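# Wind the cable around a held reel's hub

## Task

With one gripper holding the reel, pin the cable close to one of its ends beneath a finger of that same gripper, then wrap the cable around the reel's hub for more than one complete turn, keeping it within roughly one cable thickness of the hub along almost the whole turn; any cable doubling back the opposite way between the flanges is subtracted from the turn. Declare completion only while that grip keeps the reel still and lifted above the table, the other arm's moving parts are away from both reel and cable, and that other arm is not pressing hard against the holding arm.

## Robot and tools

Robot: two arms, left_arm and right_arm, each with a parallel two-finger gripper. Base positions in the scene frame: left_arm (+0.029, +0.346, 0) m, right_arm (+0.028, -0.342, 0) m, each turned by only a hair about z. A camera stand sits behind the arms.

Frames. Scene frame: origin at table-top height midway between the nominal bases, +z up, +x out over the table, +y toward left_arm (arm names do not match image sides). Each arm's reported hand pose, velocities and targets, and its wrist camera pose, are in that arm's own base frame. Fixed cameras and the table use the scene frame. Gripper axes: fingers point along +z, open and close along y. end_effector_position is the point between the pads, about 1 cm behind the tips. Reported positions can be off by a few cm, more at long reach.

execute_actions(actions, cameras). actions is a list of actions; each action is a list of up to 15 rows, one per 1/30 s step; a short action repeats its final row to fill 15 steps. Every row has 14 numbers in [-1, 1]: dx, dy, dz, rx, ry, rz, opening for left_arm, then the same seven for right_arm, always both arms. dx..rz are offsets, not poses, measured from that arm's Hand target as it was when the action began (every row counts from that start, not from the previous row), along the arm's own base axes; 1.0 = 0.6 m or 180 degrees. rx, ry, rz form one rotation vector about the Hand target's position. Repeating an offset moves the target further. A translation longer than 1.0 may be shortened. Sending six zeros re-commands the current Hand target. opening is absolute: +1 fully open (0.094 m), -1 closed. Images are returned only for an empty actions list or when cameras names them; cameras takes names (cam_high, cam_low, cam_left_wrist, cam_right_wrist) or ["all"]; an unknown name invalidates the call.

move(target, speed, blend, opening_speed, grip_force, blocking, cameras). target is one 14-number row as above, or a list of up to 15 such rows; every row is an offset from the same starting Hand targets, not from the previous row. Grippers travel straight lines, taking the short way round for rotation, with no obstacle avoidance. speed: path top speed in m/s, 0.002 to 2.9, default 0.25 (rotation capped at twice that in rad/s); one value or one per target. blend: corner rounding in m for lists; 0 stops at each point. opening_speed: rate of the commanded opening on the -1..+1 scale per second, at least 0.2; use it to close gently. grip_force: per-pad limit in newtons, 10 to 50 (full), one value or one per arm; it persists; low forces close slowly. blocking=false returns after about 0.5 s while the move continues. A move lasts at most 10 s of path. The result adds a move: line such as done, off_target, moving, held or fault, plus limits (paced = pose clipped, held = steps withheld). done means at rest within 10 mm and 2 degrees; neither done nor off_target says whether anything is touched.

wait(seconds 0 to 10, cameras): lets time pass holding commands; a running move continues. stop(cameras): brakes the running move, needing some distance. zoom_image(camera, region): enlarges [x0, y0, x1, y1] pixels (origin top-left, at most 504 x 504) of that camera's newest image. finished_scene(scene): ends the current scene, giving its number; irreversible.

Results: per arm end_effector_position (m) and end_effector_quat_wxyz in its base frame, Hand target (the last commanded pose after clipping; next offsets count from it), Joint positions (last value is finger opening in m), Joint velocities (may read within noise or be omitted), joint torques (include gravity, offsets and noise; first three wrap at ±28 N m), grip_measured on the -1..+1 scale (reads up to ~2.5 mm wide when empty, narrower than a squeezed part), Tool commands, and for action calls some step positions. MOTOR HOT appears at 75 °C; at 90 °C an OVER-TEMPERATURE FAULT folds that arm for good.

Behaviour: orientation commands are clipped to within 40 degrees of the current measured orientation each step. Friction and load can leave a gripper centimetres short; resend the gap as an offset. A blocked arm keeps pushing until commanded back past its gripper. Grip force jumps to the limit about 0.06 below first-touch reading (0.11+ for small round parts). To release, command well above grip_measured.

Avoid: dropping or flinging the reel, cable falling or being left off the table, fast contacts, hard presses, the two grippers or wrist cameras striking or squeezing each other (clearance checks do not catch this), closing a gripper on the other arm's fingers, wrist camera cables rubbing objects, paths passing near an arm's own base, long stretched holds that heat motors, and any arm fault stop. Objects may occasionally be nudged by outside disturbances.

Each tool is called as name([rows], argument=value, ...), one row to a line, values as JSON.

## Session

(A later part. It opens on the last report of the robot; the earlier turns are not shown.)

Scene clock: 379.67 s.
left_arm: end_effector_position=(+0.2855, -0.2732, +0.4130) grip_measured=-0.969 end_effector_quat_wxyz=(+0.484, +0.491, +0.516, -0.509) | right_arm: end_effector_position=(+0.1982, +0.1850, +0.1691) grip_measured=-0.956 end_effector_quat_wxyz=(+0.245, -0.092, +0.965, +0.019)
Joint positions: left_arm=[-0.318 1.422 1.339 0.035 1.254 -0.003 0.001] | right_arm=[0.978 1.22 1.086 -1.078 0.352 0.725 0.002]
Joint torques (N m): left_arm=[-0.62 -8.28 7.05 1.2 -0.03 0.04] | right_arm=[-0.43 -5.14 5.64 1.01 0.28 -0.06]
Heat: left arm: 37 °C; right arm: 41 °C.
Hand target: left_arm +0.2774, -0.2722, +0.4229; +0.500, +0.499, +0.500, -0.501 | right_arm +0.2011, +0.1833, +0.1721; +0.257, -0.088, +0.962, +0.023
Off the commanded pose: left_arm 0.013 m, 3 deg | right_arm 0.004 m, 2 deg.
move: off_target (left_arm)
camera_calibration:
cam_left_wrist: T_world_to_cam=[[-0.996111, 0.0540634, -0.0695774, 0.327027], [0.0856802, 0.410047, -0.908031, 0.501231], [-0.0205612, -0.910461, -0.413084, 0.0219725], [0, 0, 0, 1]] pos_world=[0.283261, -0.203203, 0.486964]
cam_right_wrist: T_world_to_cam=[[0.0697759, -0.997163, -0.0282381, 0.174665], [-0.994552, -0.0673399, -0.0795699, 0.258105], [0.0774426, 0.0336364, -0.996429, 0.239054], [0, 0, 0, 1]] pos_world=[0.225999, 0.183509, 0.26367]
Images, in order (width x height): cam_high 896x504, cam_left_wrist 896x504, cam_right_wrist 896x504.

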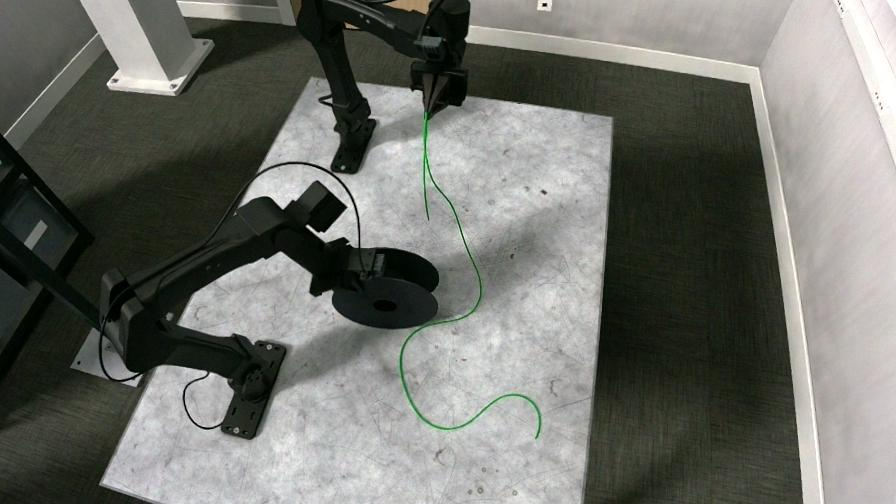

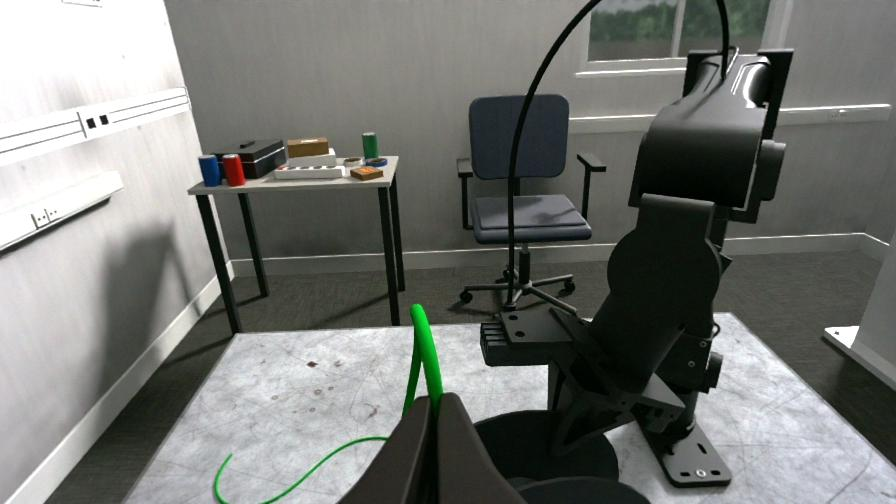

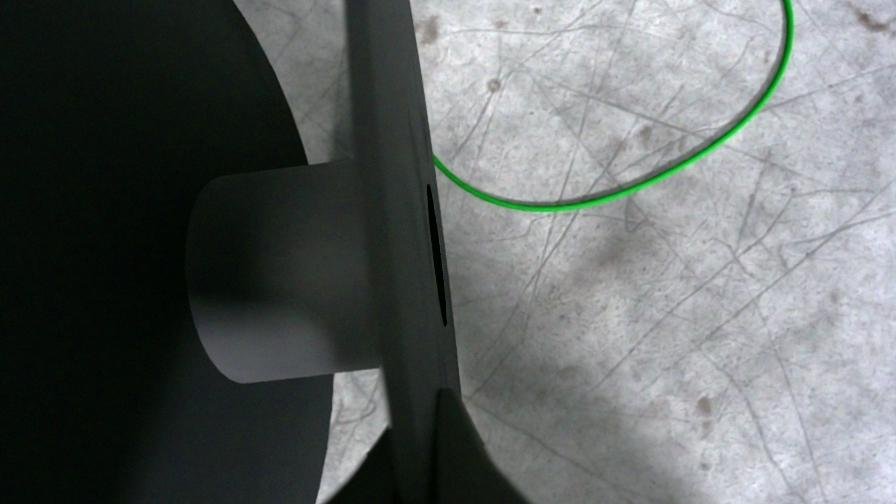

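move([
  [0,0,0,0,0,0,-1,0,0,0.06,0,0,0,-1],
  [0,0,0,0,0,0,-1,0.325,0.022,0.07,0,0,-0.0583,-1],
], speed=0.15, blend=[0.02,0], cameras=["cam_high","cam_low","cam_left_wrist","cam_right_wrist"])

Scene clock: 390.17 s.
left_arm: end_effector_position=(+0.2855, -0.2732, +0.4130) grip_measured=-0.969 end_effector_quat_wxyz=(+0.484, +0.491, +0.516, -0.509) | right_arm: end_effector_position=(+0.3854, +0.1929, +0.1956) grip_measured=-0.956 end_effector_quat_wxyz=(+0.231, -0.004, +0.973, -0.012)
Joint positions: left_arm=[-0.318 1.422 1.339 0.035 1.254 -0.003 0.001] | right_arm=[0.571 1.832 1.783 -1.133 0.264 0.509 0.002]
Joint torques (N m): left_arm=[-0.58 -8.2 7.05 1.17 -0.04 0.05] | right_arm=[-0.27 -9.92 10.26 1.03 0.21 -0.05]
Heat: left arm: 38 °C; right arm: 42 °C.
Hand target: left_arm +0.2774, -0.2722, +0.4229; +0.500, +0.499, +0.500, -0.501 | right_arm +0.3962, +0.1963, +0.2141; +0.258, +0.001, +0.966, +0.000
Off the commanded pose: left_arm 0.013 m, 3 deg | right_arm 0.022 m, 4 deg.
move: off_target (left_arm, right_arm); blend cut to 0.018 m at target 1
camera_calibration:
cam_left_wrist: T_world_to_cam=[[-0.996111, 0.0540634, -0.0695774, 0.327027], [0.0856802, 0.410047, -0.908031, 0.501231], [-0.0205612, -0.910461, -0.413084, 0.0219725], [0, 0, 0, 1]] pos_world=[0.283261, -0.203203, 0.486964]
cam_right_wrist: T_world_to_cam=[[-0.114881, -0.993351, -0.00747321, 0.23662], [-0.992061, 0.115113, -0.0506445, 0.40518], [0.051168, 0.00159576, -0.998689, 0.267447], [0, 0, 0, 1]] pos_world=[0.415462, 0.187979, 0.289384]

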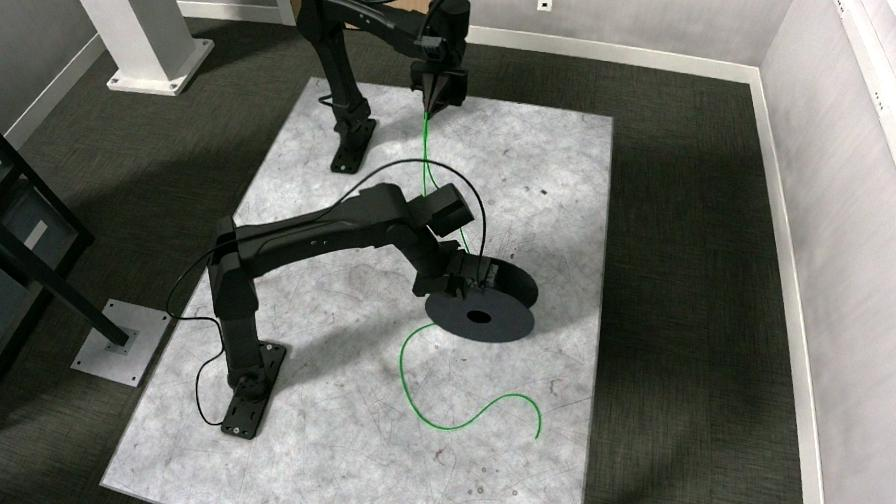

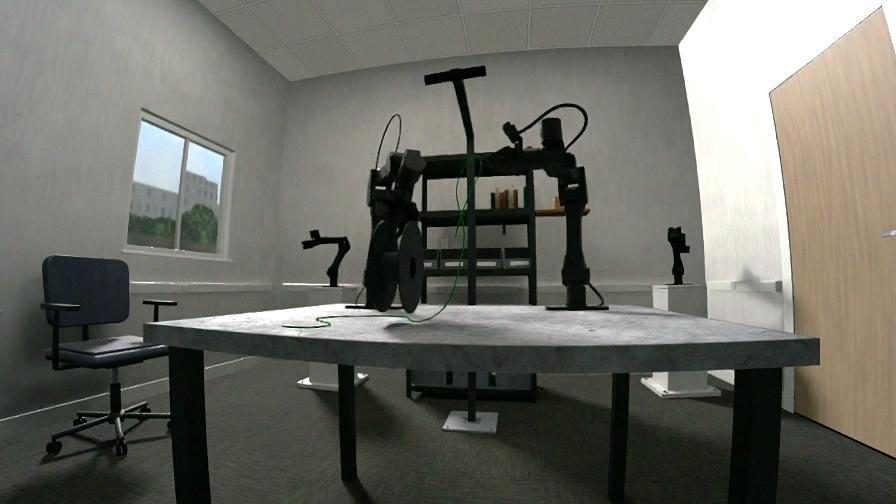

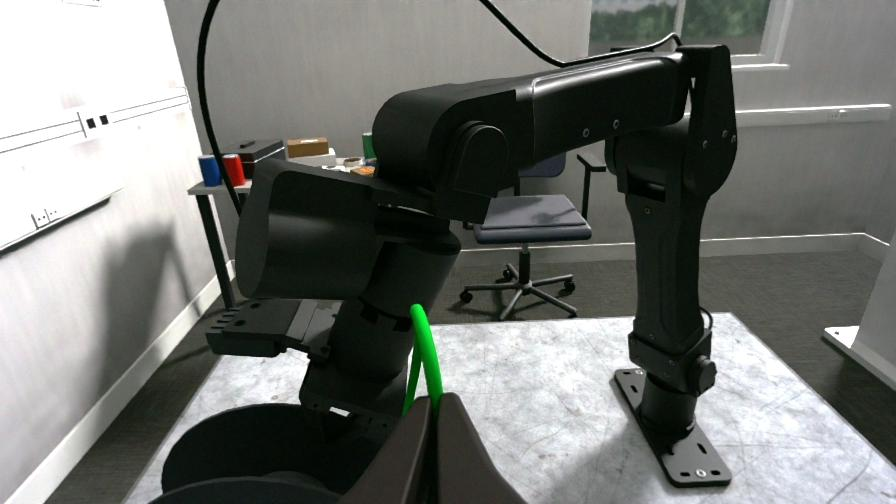

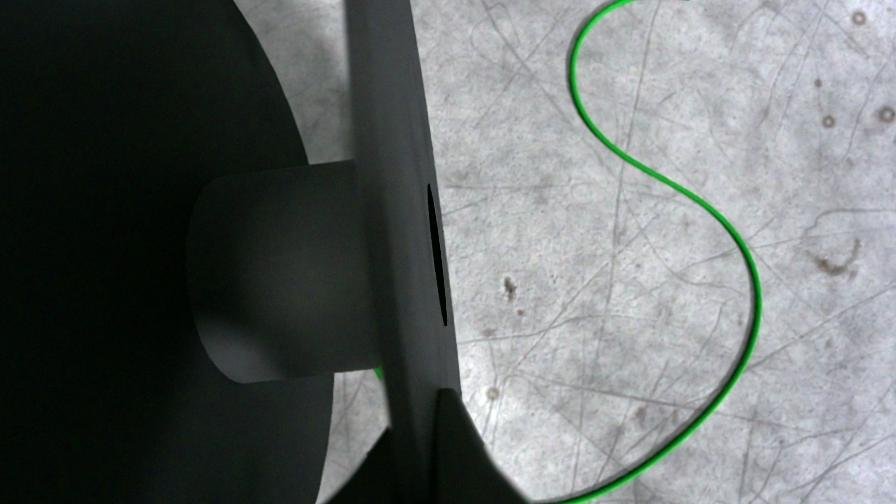

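move(target=[0,0,0,0,0,0,-1,0.01,0,-0.042,0,0,0,-1], speed=0.06, cameras=["cam_low"])

zoom_image(camera="cam_low", region=[340, 200, 480, 340])

Scene clock: 398.10 s.
left_arm: end_effector_position=(+0.2855, -0.2732, +0.4130) grip_measured=-0.969 end_effector_quat_wxyz=(+0.484, +0.491, +0.516, -0.509) | right_arm: end_effector_position=(+0.3911, +0.1956, +0.1830) grip_measured=-0.956 end_effector_quat_wxyz=(+0.236, -0.006, +0.972, -0.008)
Joint positions: left_arm=[-0.318 1.422 1.339 0.035 1.254 -0.003 0.001] | right_arm=[0.568 1.836 1.733 -1.064 0.26 0.501 0.002]
Joint torques (N m): left_arm=[-0.44 -8.2 7.01 1.18 -0.03 0.04] | right_arm=[-0.68 -9.98 6.38 1.34 0.21 -0.05]
Heat: left arm: 38 °C; right arm: 44 °C.
Hand target: left_arm +0.2774, -0.2722, +0.4229; +0.500, +0.499, +0.500, -0.501 | right_arm +0.4020, +0.1964, +0.1887; +0.258, +0.000, +0.966, +0.000
Off the commanded pose: left_arm 0.013 m, 3 deg | right_arm 0.013 m, 3 deg.
move: off_target (left_arm, right_arm)
Images, in order (width x height): cam_low 896x504.

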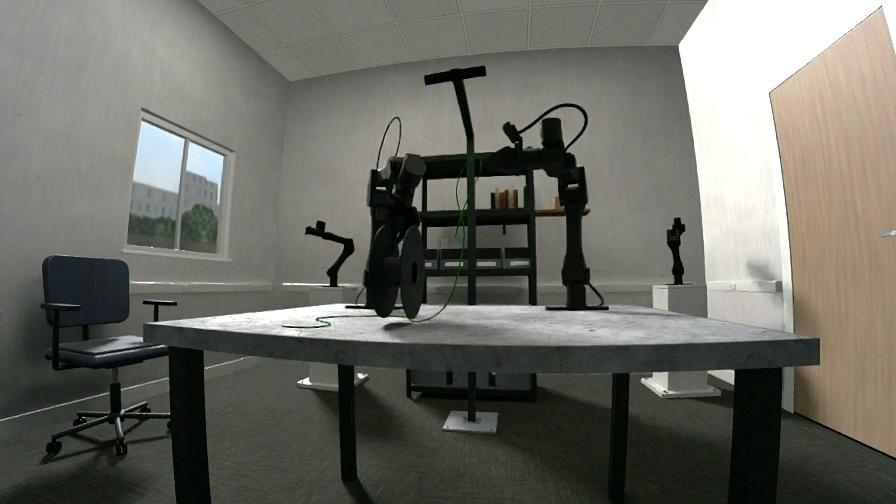

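Scaled by 3.600 from the camera's 896x504 image, which has a finer 1280x720 frame.

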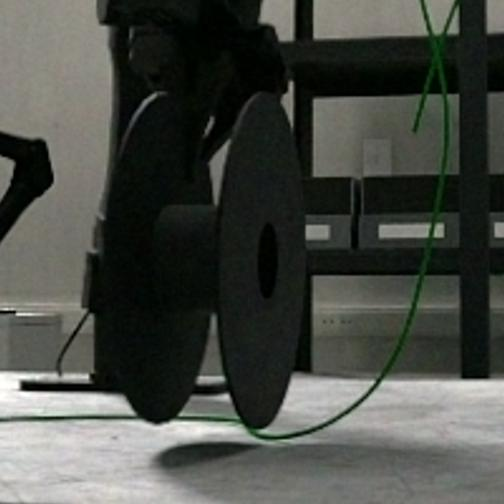

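move(target=[0,0,0,0,0,0,-1,0,0,-0.026,0,0,0,-1], speed=0.04, cameras=["cam_low"])

zoom_image(camera="cam_low", region=[340, 200, 480, 340])

Scene clock: 406.17 s.
left_arm: end_effector_position=(+0.2855, -0.2732, +0.4130) grip_measured=-0.969 end_effector_quat_wxyz=(+0.484, +0.491, +0.516, -0.509) | right_arm: end_effector_position=(+0.3960, +0.1988, +0.1700) grip_measured=-0.956 end_effector_quat_wxyz=(+0.244, -0.005, +0.970, -0.003)
Joint positions: left_arm=[-0.318 1.422 1.339 0.035 1.254 -0.003 0.001] | right_arm=[0.568 1.836 1.674 -0.986 0.26 0.501 0.002]
Joint torques (N m): left_arm=[-0.57 -8.27 7.06 1.21 -0.02 0.05] | right_arm=[-0.66 -10.52 5.55 1.25 0.22 -0.05]
Heat: left arm: 38 °C; right arm: 44 °C.
Hand target: left_arm +0.2774, -0.2722, +0.4229; +0.500, +0.499, +0.500, -0.501 | right_arm +0.4020, +0.1964, +0.1731; +0.258, +0.000, +0.966, +0.000
Off the commanded pose: left_arm 0.013 m, 3 deg | right_arm 0.007 m, 2 deg.
move: off_target (left_arm)
Images, in order (width x height): cam_low 896x504.

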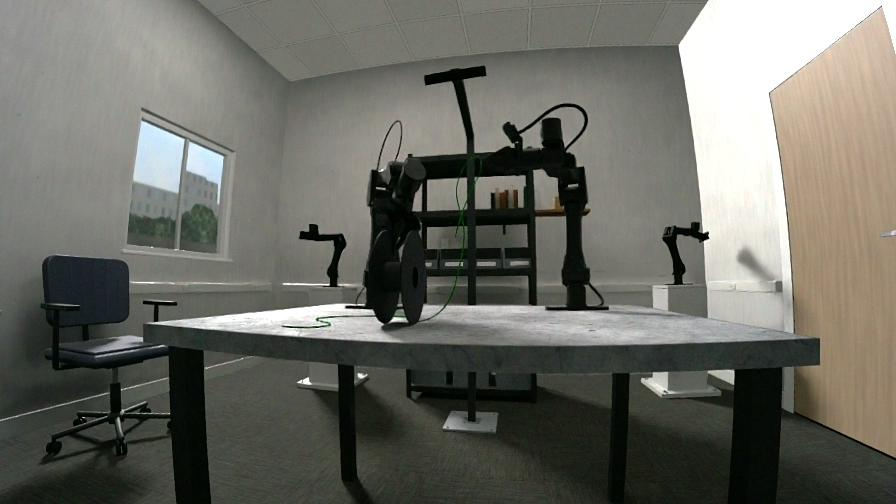

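Scaled by 3.600 from the camera's 896x504 image, which has a finer 1280x720 frame.

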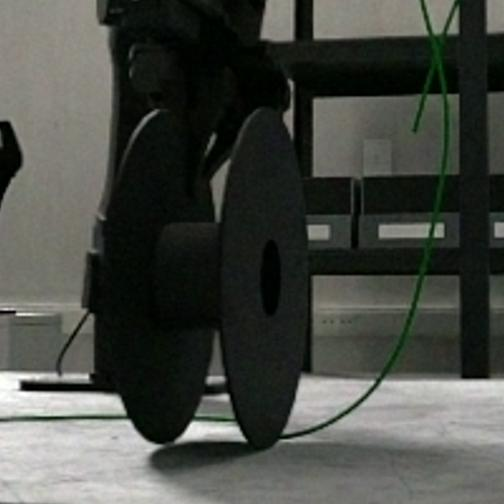

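move([
  [0,0,0,0,0,0,-1,0,0,-0.008,0,0,0,-1],
  [0,0,0,0,0,0,-1,0,0,-0.008,0,0,0,-0.2],
  [0,0,0,0,0,0,-1,-0.1,0.0,0.16,0,0,0,-0.2],
], speed=0.08, opening_speed=0.3, cameras=["cam_low","cam_high","cam_right_wrist"])

Scene clock: 418.33 s.
left_arm: end_effector_position=(+0.2855, -0.2732, +0.4130) grip_measured=-0.969 end_effector_quat_wxyz=(+0.484, +0.491, +0.516, -0.509) | right_arm: end_effector_position=(+0.3436, +0.1984, +0.2500) grip_measured=-0.202 end_effector_quat_wxyz=(+0.237, -0.004, +0.971, -0.007)
Joint positions: left_arm=[-0.318 1.422 1.339 0.035 1.254 -0.003 0.001] | right_arm=[0.653 1.76 1.917 -1.342 0.293 0.587 0.037]
Joint torques (N m): left_arm=[-0.43 -8.23 7.06 1.17 -0.03 0.06] | right_arm=[0.51 -10.67 8.75 0.79 0.32 0.02]
Heat: left arm: 38 °C; right arm: 43 °C.
Hand target: left_arm +0.2774, -0.2722, +0.4229; +0.500, +0.499, +0.500, -0.501 | right_arm +0.3421, +0.1963, +0.2691; +0.258, +0.001, +0.966, +0.000
Off the commanded pose: left_arm 0.013 m, 3 deg | right_arm 0.019 m, 3 deg.
move: off_target (left_arm, right_arm)
camera_calibration:
cam_right_wrist: T_world_to_cam=[[-0.113044, -0.993403, -0.0192582, 0.24004], [-0.991541, 0.114034, -0.0619846, 0.368684], [0.0637718, 0.0120884, -0.997891, 0.317378], [0, 0, 0, 1]] pos_world=[0.372461, 0.192578, 0.344184]
Images, in order (width x height): cam_high 896x504, cam_low 896x504, cam_right_wrist 896x504.

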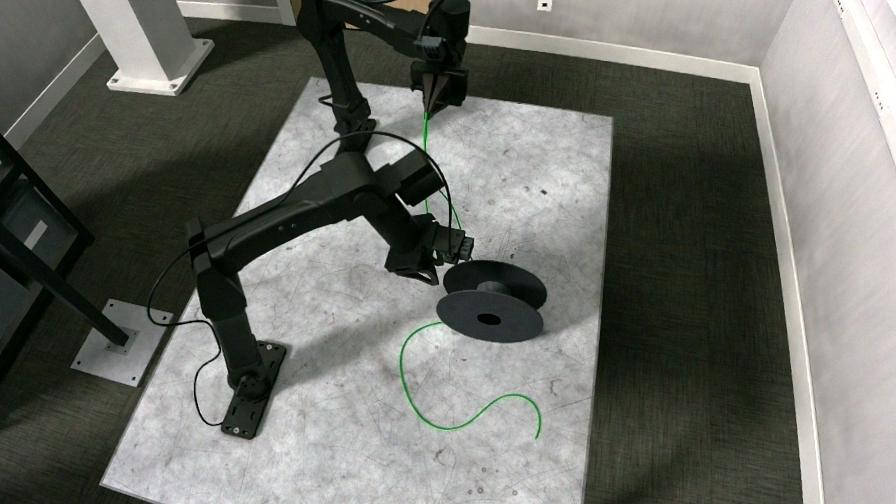

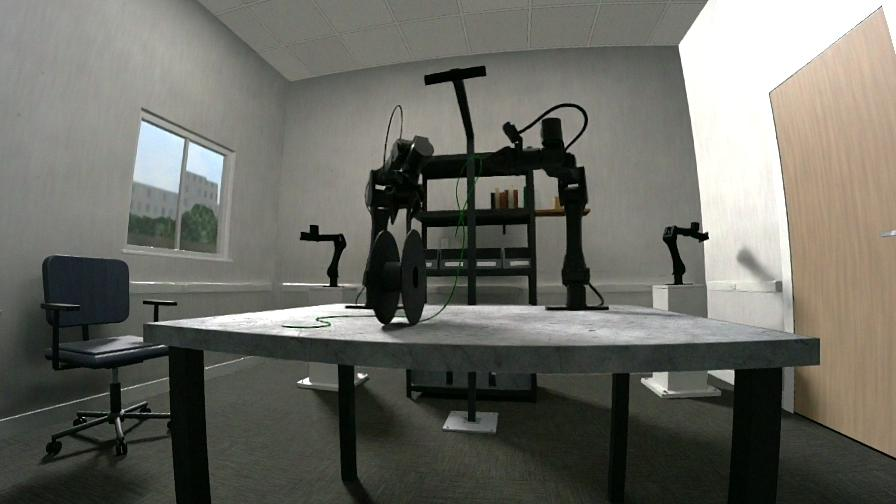

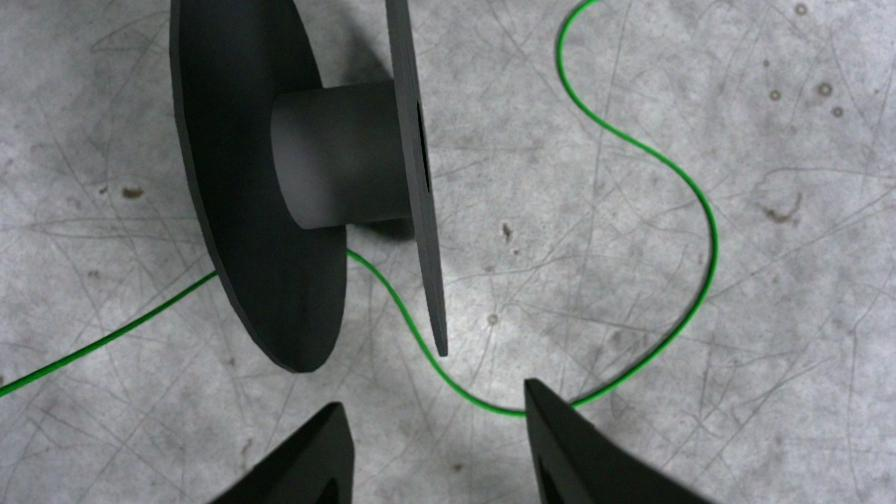

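move(target=[0.13,-0.15,0,0,0,0,-1,-0.095,0.004,-0.157,0,-0.194,0,-0.04], speed=0.15, cameras=["cam_low","cam_high","cam_right_wrist","cam_left_wrist"])

zoom_image(camera="cam_low", region=[340, 130, 540, 340])

Scene clock: 466.60 s.
left_arm: end_effector_position=(+0.3557, -0.3589, +0.4138) grip_measured=-0.969 end_effector_quat_wxyz=(+0.491, +0.496, +0.509, -0.504) | right_arm: end_effector_position=(+0.2861, +0.2022, +0.1692) grip_measured=-0.042 end_effector_quat_wxyz=(+0.525, -0.005, +0.851, -0.002)
Joint positions: left_arm=[-0.468 1.795 1.718 0.055 1.102 -0.008 0.001] | right_arm=[1.012 1.282 0.747 -0.221 0.858 0.611 0.045]
Joint torques (N m): left_arm=[-0.65 -8.59 10.8 1.01 -0.06 0.04] | right_arm=[0.35 -6.45 5.67 1.4 0.5 -0.09]
Heat: left arm: 38 °C; right arm: 44 °C.
Hand target: left_arm +0.3556, -0.3621, +0.4229; +0.500, +0.499, +0.500, -0.501 | right_arm +0.2850, +0.1988, +0.1750; +0.536, +0.000, +0.844, +0.000
Off the commanded pose: left_arm 0.010 m, 2 deg | right_arm 0.007 m, 2 deg.
move: done
camera_calibration:
cam_left_wrist: T_world_to_cam=[[-0.994358, 0.052567, -0.0921353, 0.409787], [0.105567, 0.405363, -0.90804, 0.522248], [-0.0103848, -0.912643, -0.408625, -0.0606476], [0, 0, 0, 1]] pos_world=[0.351713, -0.288591, 0.487196]
cam_right_wrist: T_world_to_cam=[[-0.0682917, -0.993711, -0.0887387, 0.234786], [-0.767996, 0.109136, -0.631087, 0.339506], [0.636803, 0.0250529, -0.770619, 0.0353463], [0, 0, 0, 1]] pos_world=[0.254265, 0.195371, 0.262331]

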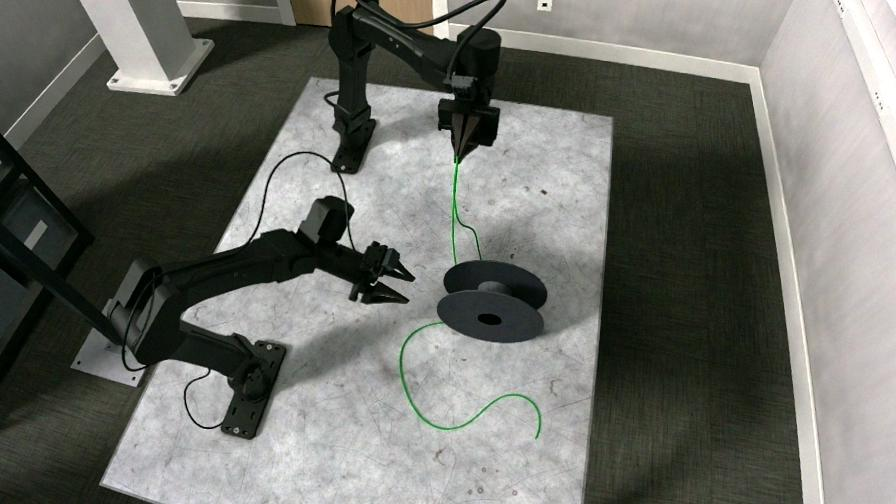

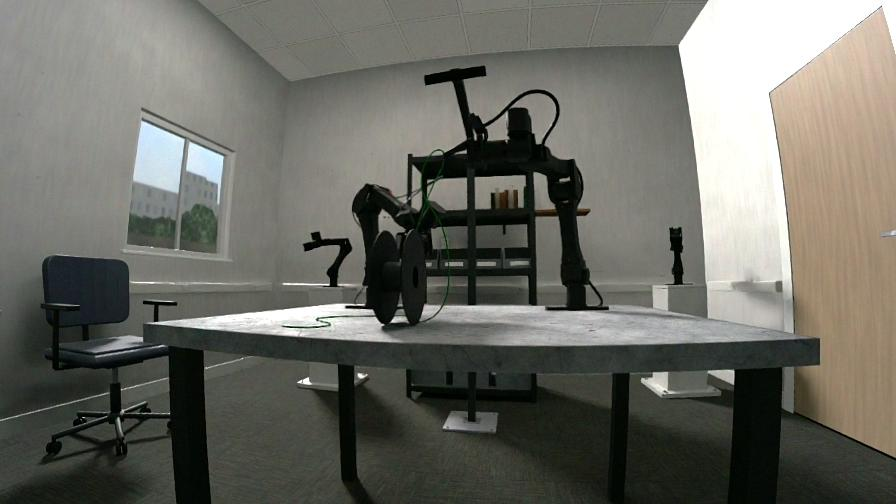

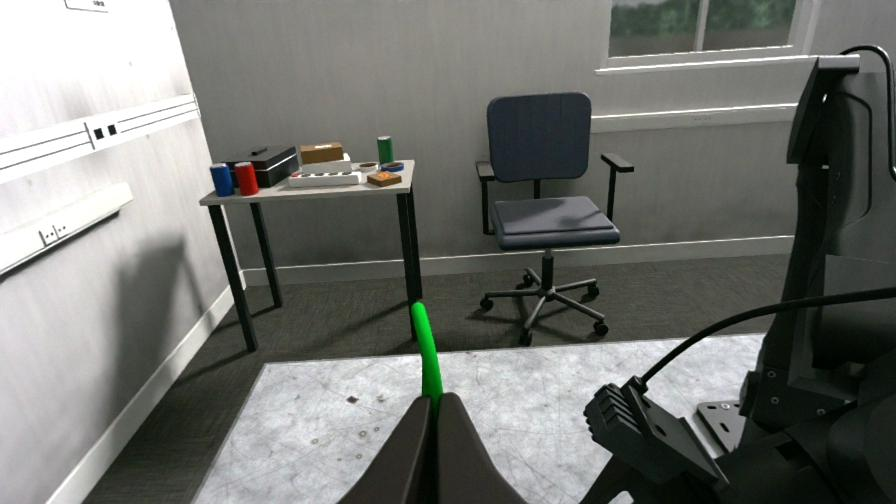

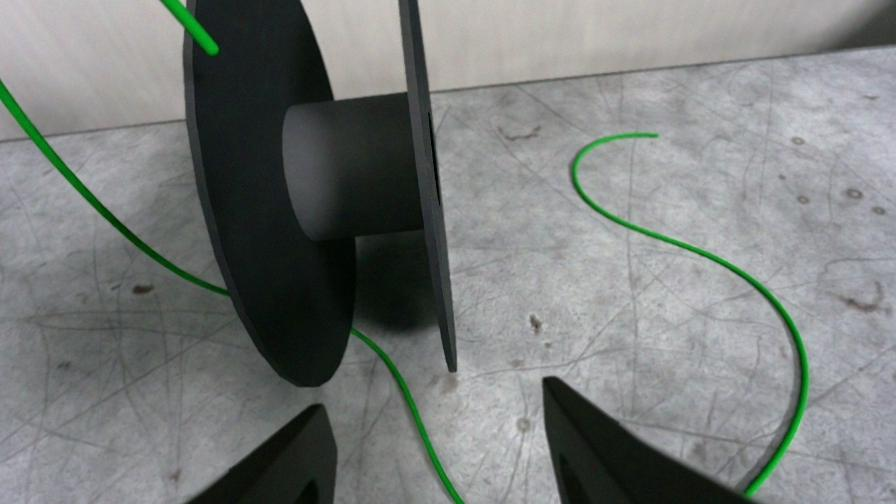

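Scaled by 2.400 from the camera's 896x504 image, which has a finer 1280x720 frame.

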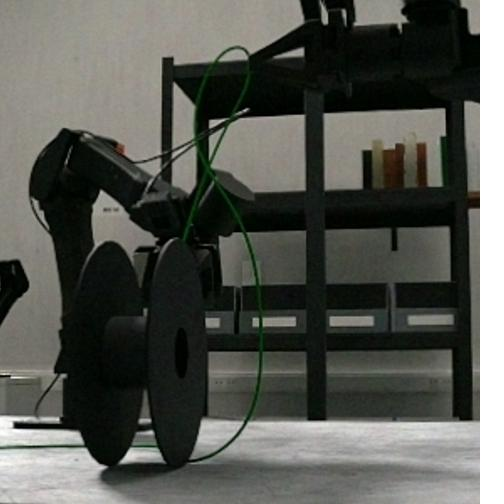

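move([
  [0.005,-0.06,-0.06,0,0,0,-1,0,0,0,0,0,0,-0.04],
  [0.005,-0.078,-0.14,0,0,0,-1,0,0,0,0,0,0,-0.04],
], speed=0.1, cameras=["cam_low","cam_right_wrist","cam_left_wrist"])

zoom_image(camera="cam_low", region=[340, 130, 540, 340])

Scene clock: 477.93 s.
left_arm: end_effector_position=(+0.3586, -0.4061, +0.3385) grip_measured=-0.969 end_effector_quat_wxyz=(+0.491, +0.497, +0.508, -0.504) | right_arm: end_effector_position=(+0.2861, +0.2023, +0.1694) grip_measured=-0.042 end_effector_quat_wxyz=(+0.525, -0.005, +0.851, -0.001)
Joint positions: left_arm=[-0.564 1.891 1.542 0.329 1.01 -0.008 0.001] | right_arm=[1.012 1.282 0.747 -0.22 0.858 0.61 0.045]
Joint torques (N m): left_arm=[-0.46 -9.92 7.54 1.36 -0.09 0.09] | right_arm=[0.4 -6.43 5.6 1.41 0.49 -0.08]
Heat: left arm: 38 °C; right arm: 43 °C.
Hand target: left_arm +0.3585, -0.4089, +0.3390; +0.500, +0.499, +0.500, -0.501 | right_arm +0.2850, +0.1988, +0.1750; +0.536, +0.000, +0.844, +0.000
Off the commanded pose: left_arm 0.003 m, 1 deg | right_arm 0.007 m, 2 deg.
move: done
camera_calibration:
cam_left_wrist: T_world_to_cam=[[-0.99398, 0.0557011, -0.0943478, 0.410053], [0.108876, 0.405843, -0.907435, 0.471536], [-0.0122547, -0.912244, -0.409464, -0.133284], [0, 0, 0, 1]] pos_world=[0.354612, -0.335798, 0.412001]
cam_right_wrist: T_world_to_cam=[[-0.0681424, -0.993692, -0.0890636, 0.234945], [-0.767743, 0.109238, -0.631378, 0.339627], [0.637124, 0.0253544, -0.770344, 0.0351443], [0, 0, 0, 1]] pos_world=[0.254365, 0.195471, 0.262431]
Images, in order (width x height): cam_low 896x504, cam_left_wrist 896x504, cam_right_wrist 896x504.

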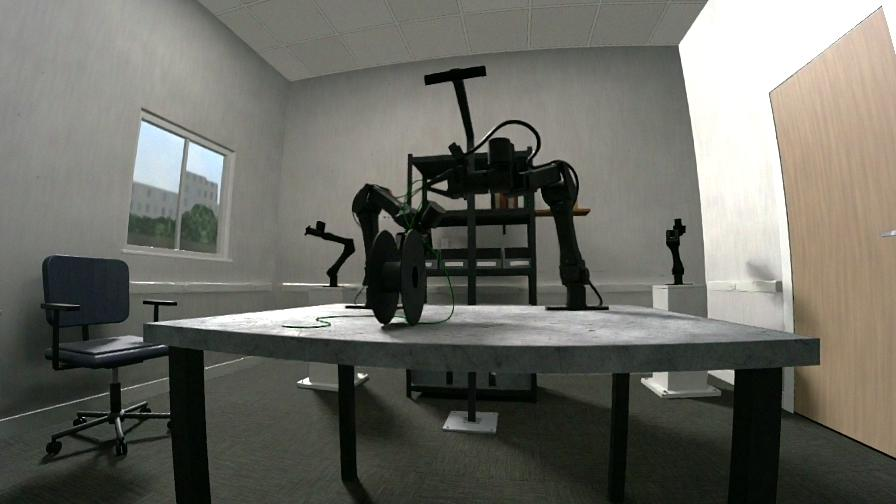

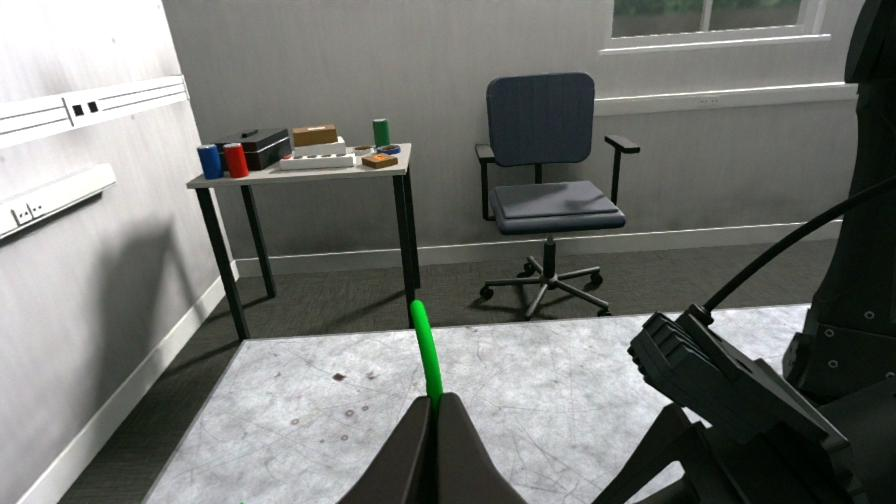

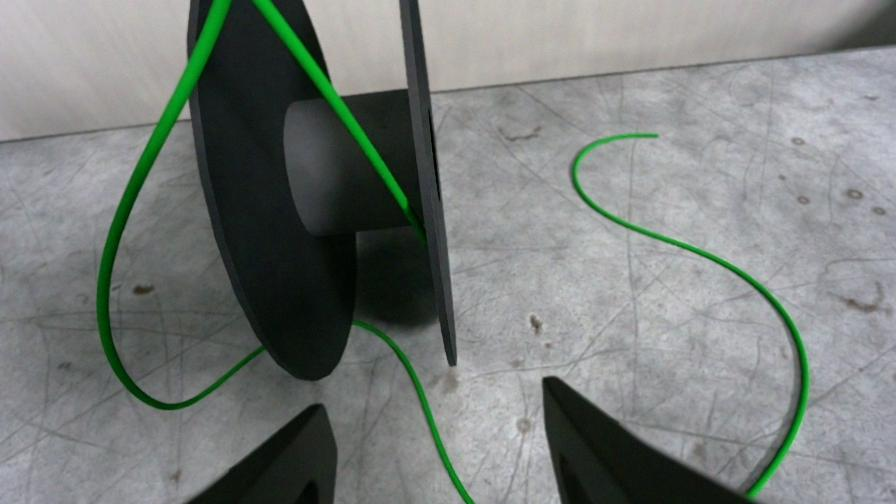

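Scaled by 2.400 from the camera's 896x504 image, which has a finer 1280x720 frame.

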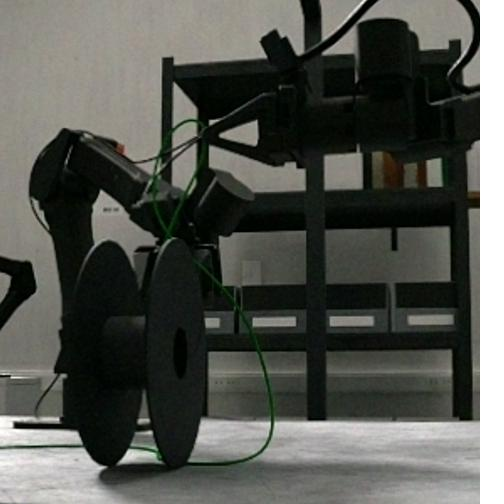

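move([
  [0.008,0,-0.037,0,0,0,-1,0,0,0,0,0,0,-0.04],
  [0.008,0,-0.037,0,0,0,-1,0.151,0.005,-0.07,0,0,0,-0.04],
], speed=0.1, cameras=["cam_low","cam_right_wrist","cam_left_wrist"])

zoom_image(camera="cam_right_wrist", region=[200, 204, 600, 504])

Scene clock: 497.27 s.
left_arm: end_effector_position=(+0.3619, -0.4082, +0.3175) grip_measured=-0.969 end_effector_quat_wxyz=(+0.492, +0.497, +0.507, -0.504) | right_arm: end_effector_position=(+0.3665, +0.1966, +0.1200) grip_measured=-0.042 end_effector_quat_wxyz=(+0.522, -0.008, +0.853, -0.010)
Joint positions: left_arm=[-0.564 1.918 1.492 0.409 1.01 -0.008 0.001] | right_arm=[0.763 1.565 0.737 0.209 0.67 0.389 0.045]
Joint velocities: left_arm=[0.007 -0.051 0.017 -0.022 -0.095 -0.007 0] | right_arm=[within noise]
Joint torques (N m): left_arm=[0.02 -9.84 7.46 1.33 0 0.06] | right_arm=[-0.42 -6.17 9.01 1.59 0.21 -0.08]
Heat: left arm: 40 °C; right arm: 42 °C.
Hand target: left_arm +0.3633, -0.4089, +0.3169; +0.500, +0.499, +0.500, -0.501 | right_arm +0.3756, +0.2018, +0.1329; +0.536, +0.000, +0.844, +0.000
Off the commanded pose: left_arm 0.002 m, 1 deg | right_arm 0.017 m, 2 deg.
move: off_target (right_arm)
camera_calibration:
cam_left_wrist: T_world_to_cam=[[-0.993728, 0.0555855, -0.0970297, 0.412269], [0.111258, 0.404313, -0.907828, 0.451639], [-0.0112317, -0.91293, -0.407962, -0.14489], [0, 0, 0, 1]] pos_world=[0.357807, -0.337794, 0.390903]
cam_right_wrist: T_world_to_cam=[[-0.0725393, -0.994759, -0.0720664, 0.230065], [-0.771851, 0.101752, -0.627609, 0.37332], [0.631652, 0.0100982, -0.775186, -0.0483316], [0, 0, 0, 1]] pos_world=[0.335365, 0.191361, 0.213413]
Images, in order (width x height): cam_low 896x504, cam_left_wrist 896x504, cam_right_wrist 896x504.

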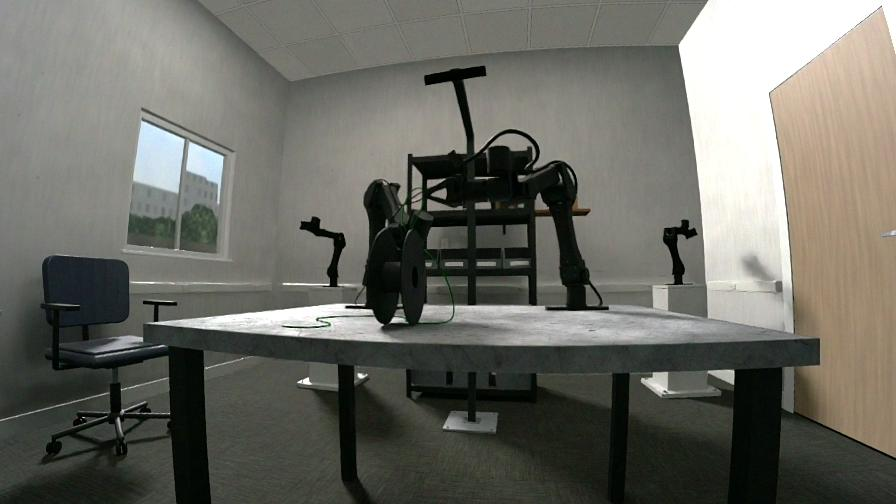

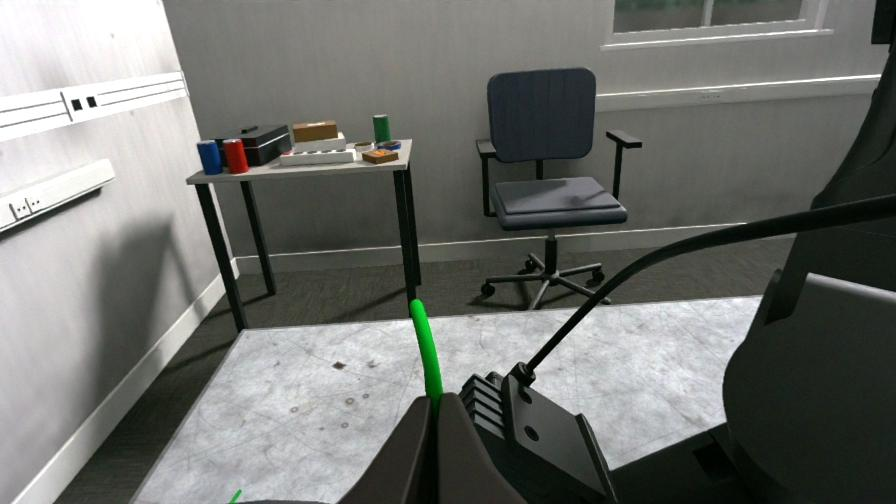

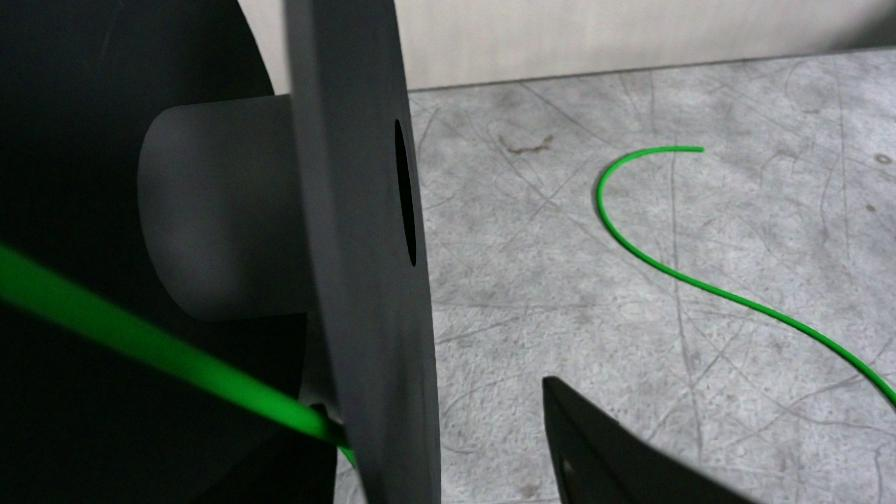

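Scaled by 1.260 from the camera's 896x504 image, which has a finer 1280x720 frame.

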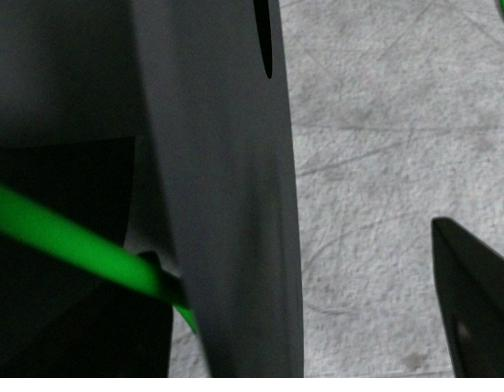

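move(target=[0.0,0,-0.037,0,0,0,-1,0.012,0.007,0.012,0,0,0,-0.04], speed=0.1, cameras=["cam_low","cam_right_wrist","cam_left_wrist"])

zoom_image(camera="cam_right_wrist", region=[200, 304, 500, 504])

zoom_image(camera="cam_low", region=[340, 180, 480, 340])

Scene clock: 516.50 s.
left_arm: end_effector_position=(+0.3620, -0.4083, +0.2958) grip_measured=-0.969 end_effector_quat_wxyz=(+0.492, +0.497, +0.507, -0.504) | right_arm: end_effector_position=(+0.3760, +0.2045, +0.1325) grip_measured=-0.042 end_effector_quat_wxyz=(+0.532, -0.003, +0.847, +0.000)
Joint positions: left_arm=[-0.564 1.937 1.43 0.492 1.01 -0.008 0.001] | right_arm=[0.759 1.579 0.784 0.21 0.665 0.384 0.045]
Joint torques (N m): left_arm=[-0.03 -9.89 7.34 1.35 -0.02 0.09] | right_arm=[-0.7 -6.31 9.13 1.37 0.2 -0.06]
Heat: left arm: 40 °C; right arm: 43 °C.
Hand target: left_arm +0.3633, -0.4089, +0.2947; +0.500, +0.499, +0.500, -0.501 | right_arm +0.3828, +0.2060, +0.1403; +0.536, +0.001, +0.844, +0.000
Off the commanded pose: left_arm 0.002 m, 1 deg | right_arm 0.010 m, 1 deg.
move: done
camera_calibration:
cam_left_wrist: T_world_to_cam=[[-0.993665, 0.0555174, -0.0977149, 0.410369], [0.111852, 0.404001, -0.907894, 0.431646], [-0.010927, -0.913072, -0.407651, -0.154014], [0, 0, 0, 1]] pos_world=[0.357806, -0.337794, 0.369204]
cam_right_wrist: T_world_to_cam=[[-0.0678353, -0.993221, -0.0943913, 0.240441], [-0.758053, 0.112821, -0.64236, 0.382198], [0.648655, 0.027979, -0.760568, -0.0566443], [0, 0, 0, 1]] pos_world=[0.34278, 0.197276, 0.225123]
Images, in order (width x height): cam_low 896x504, cam_left_wrist 896x504, cam_right_wrist 896x504.

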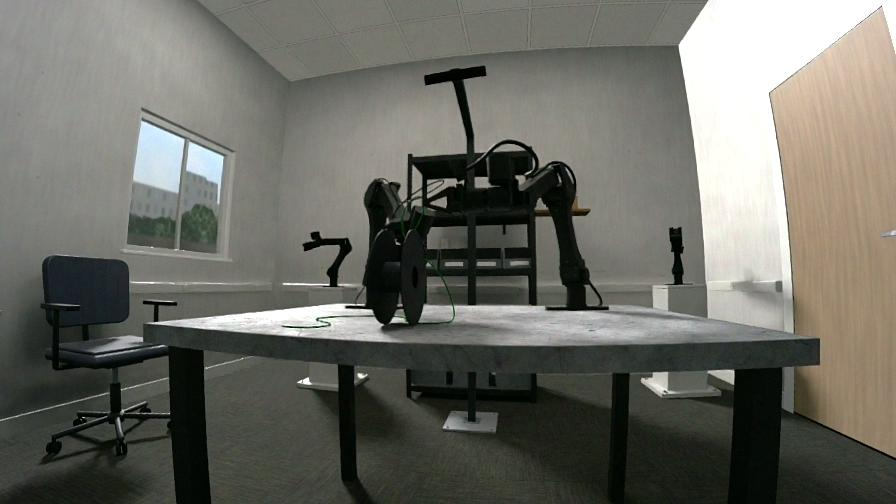

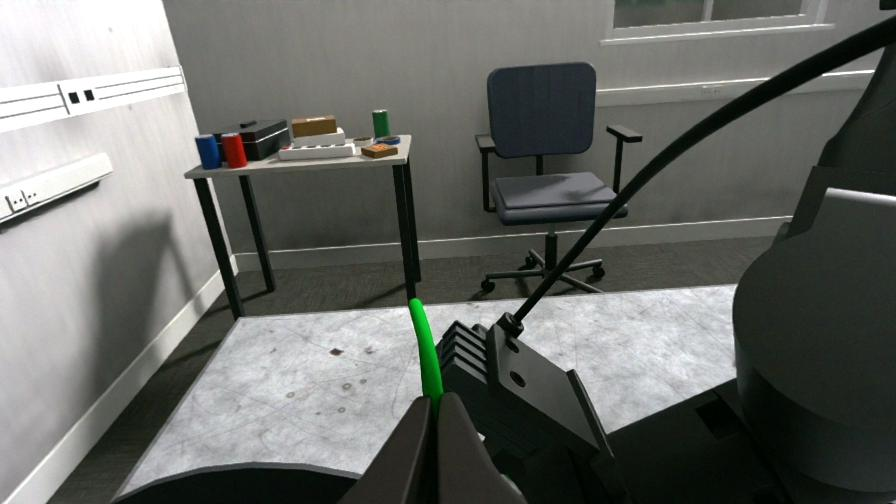

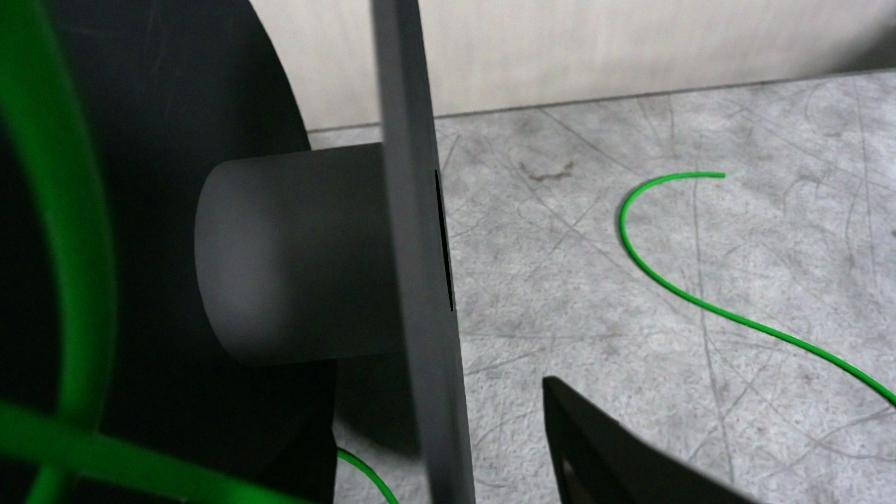

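Scaled by 1.680 from the camera's 896x504 image, which has a finer 1280x720 frame.

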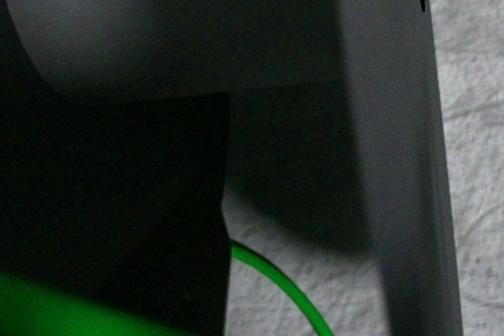

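Scaled by 3.150 from the camera's 896x504 image, which has a finer 1280x720 frame.

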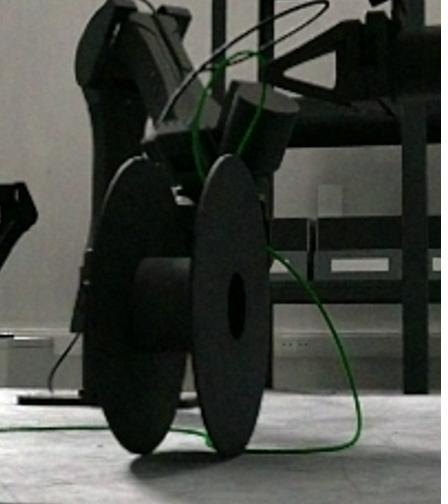

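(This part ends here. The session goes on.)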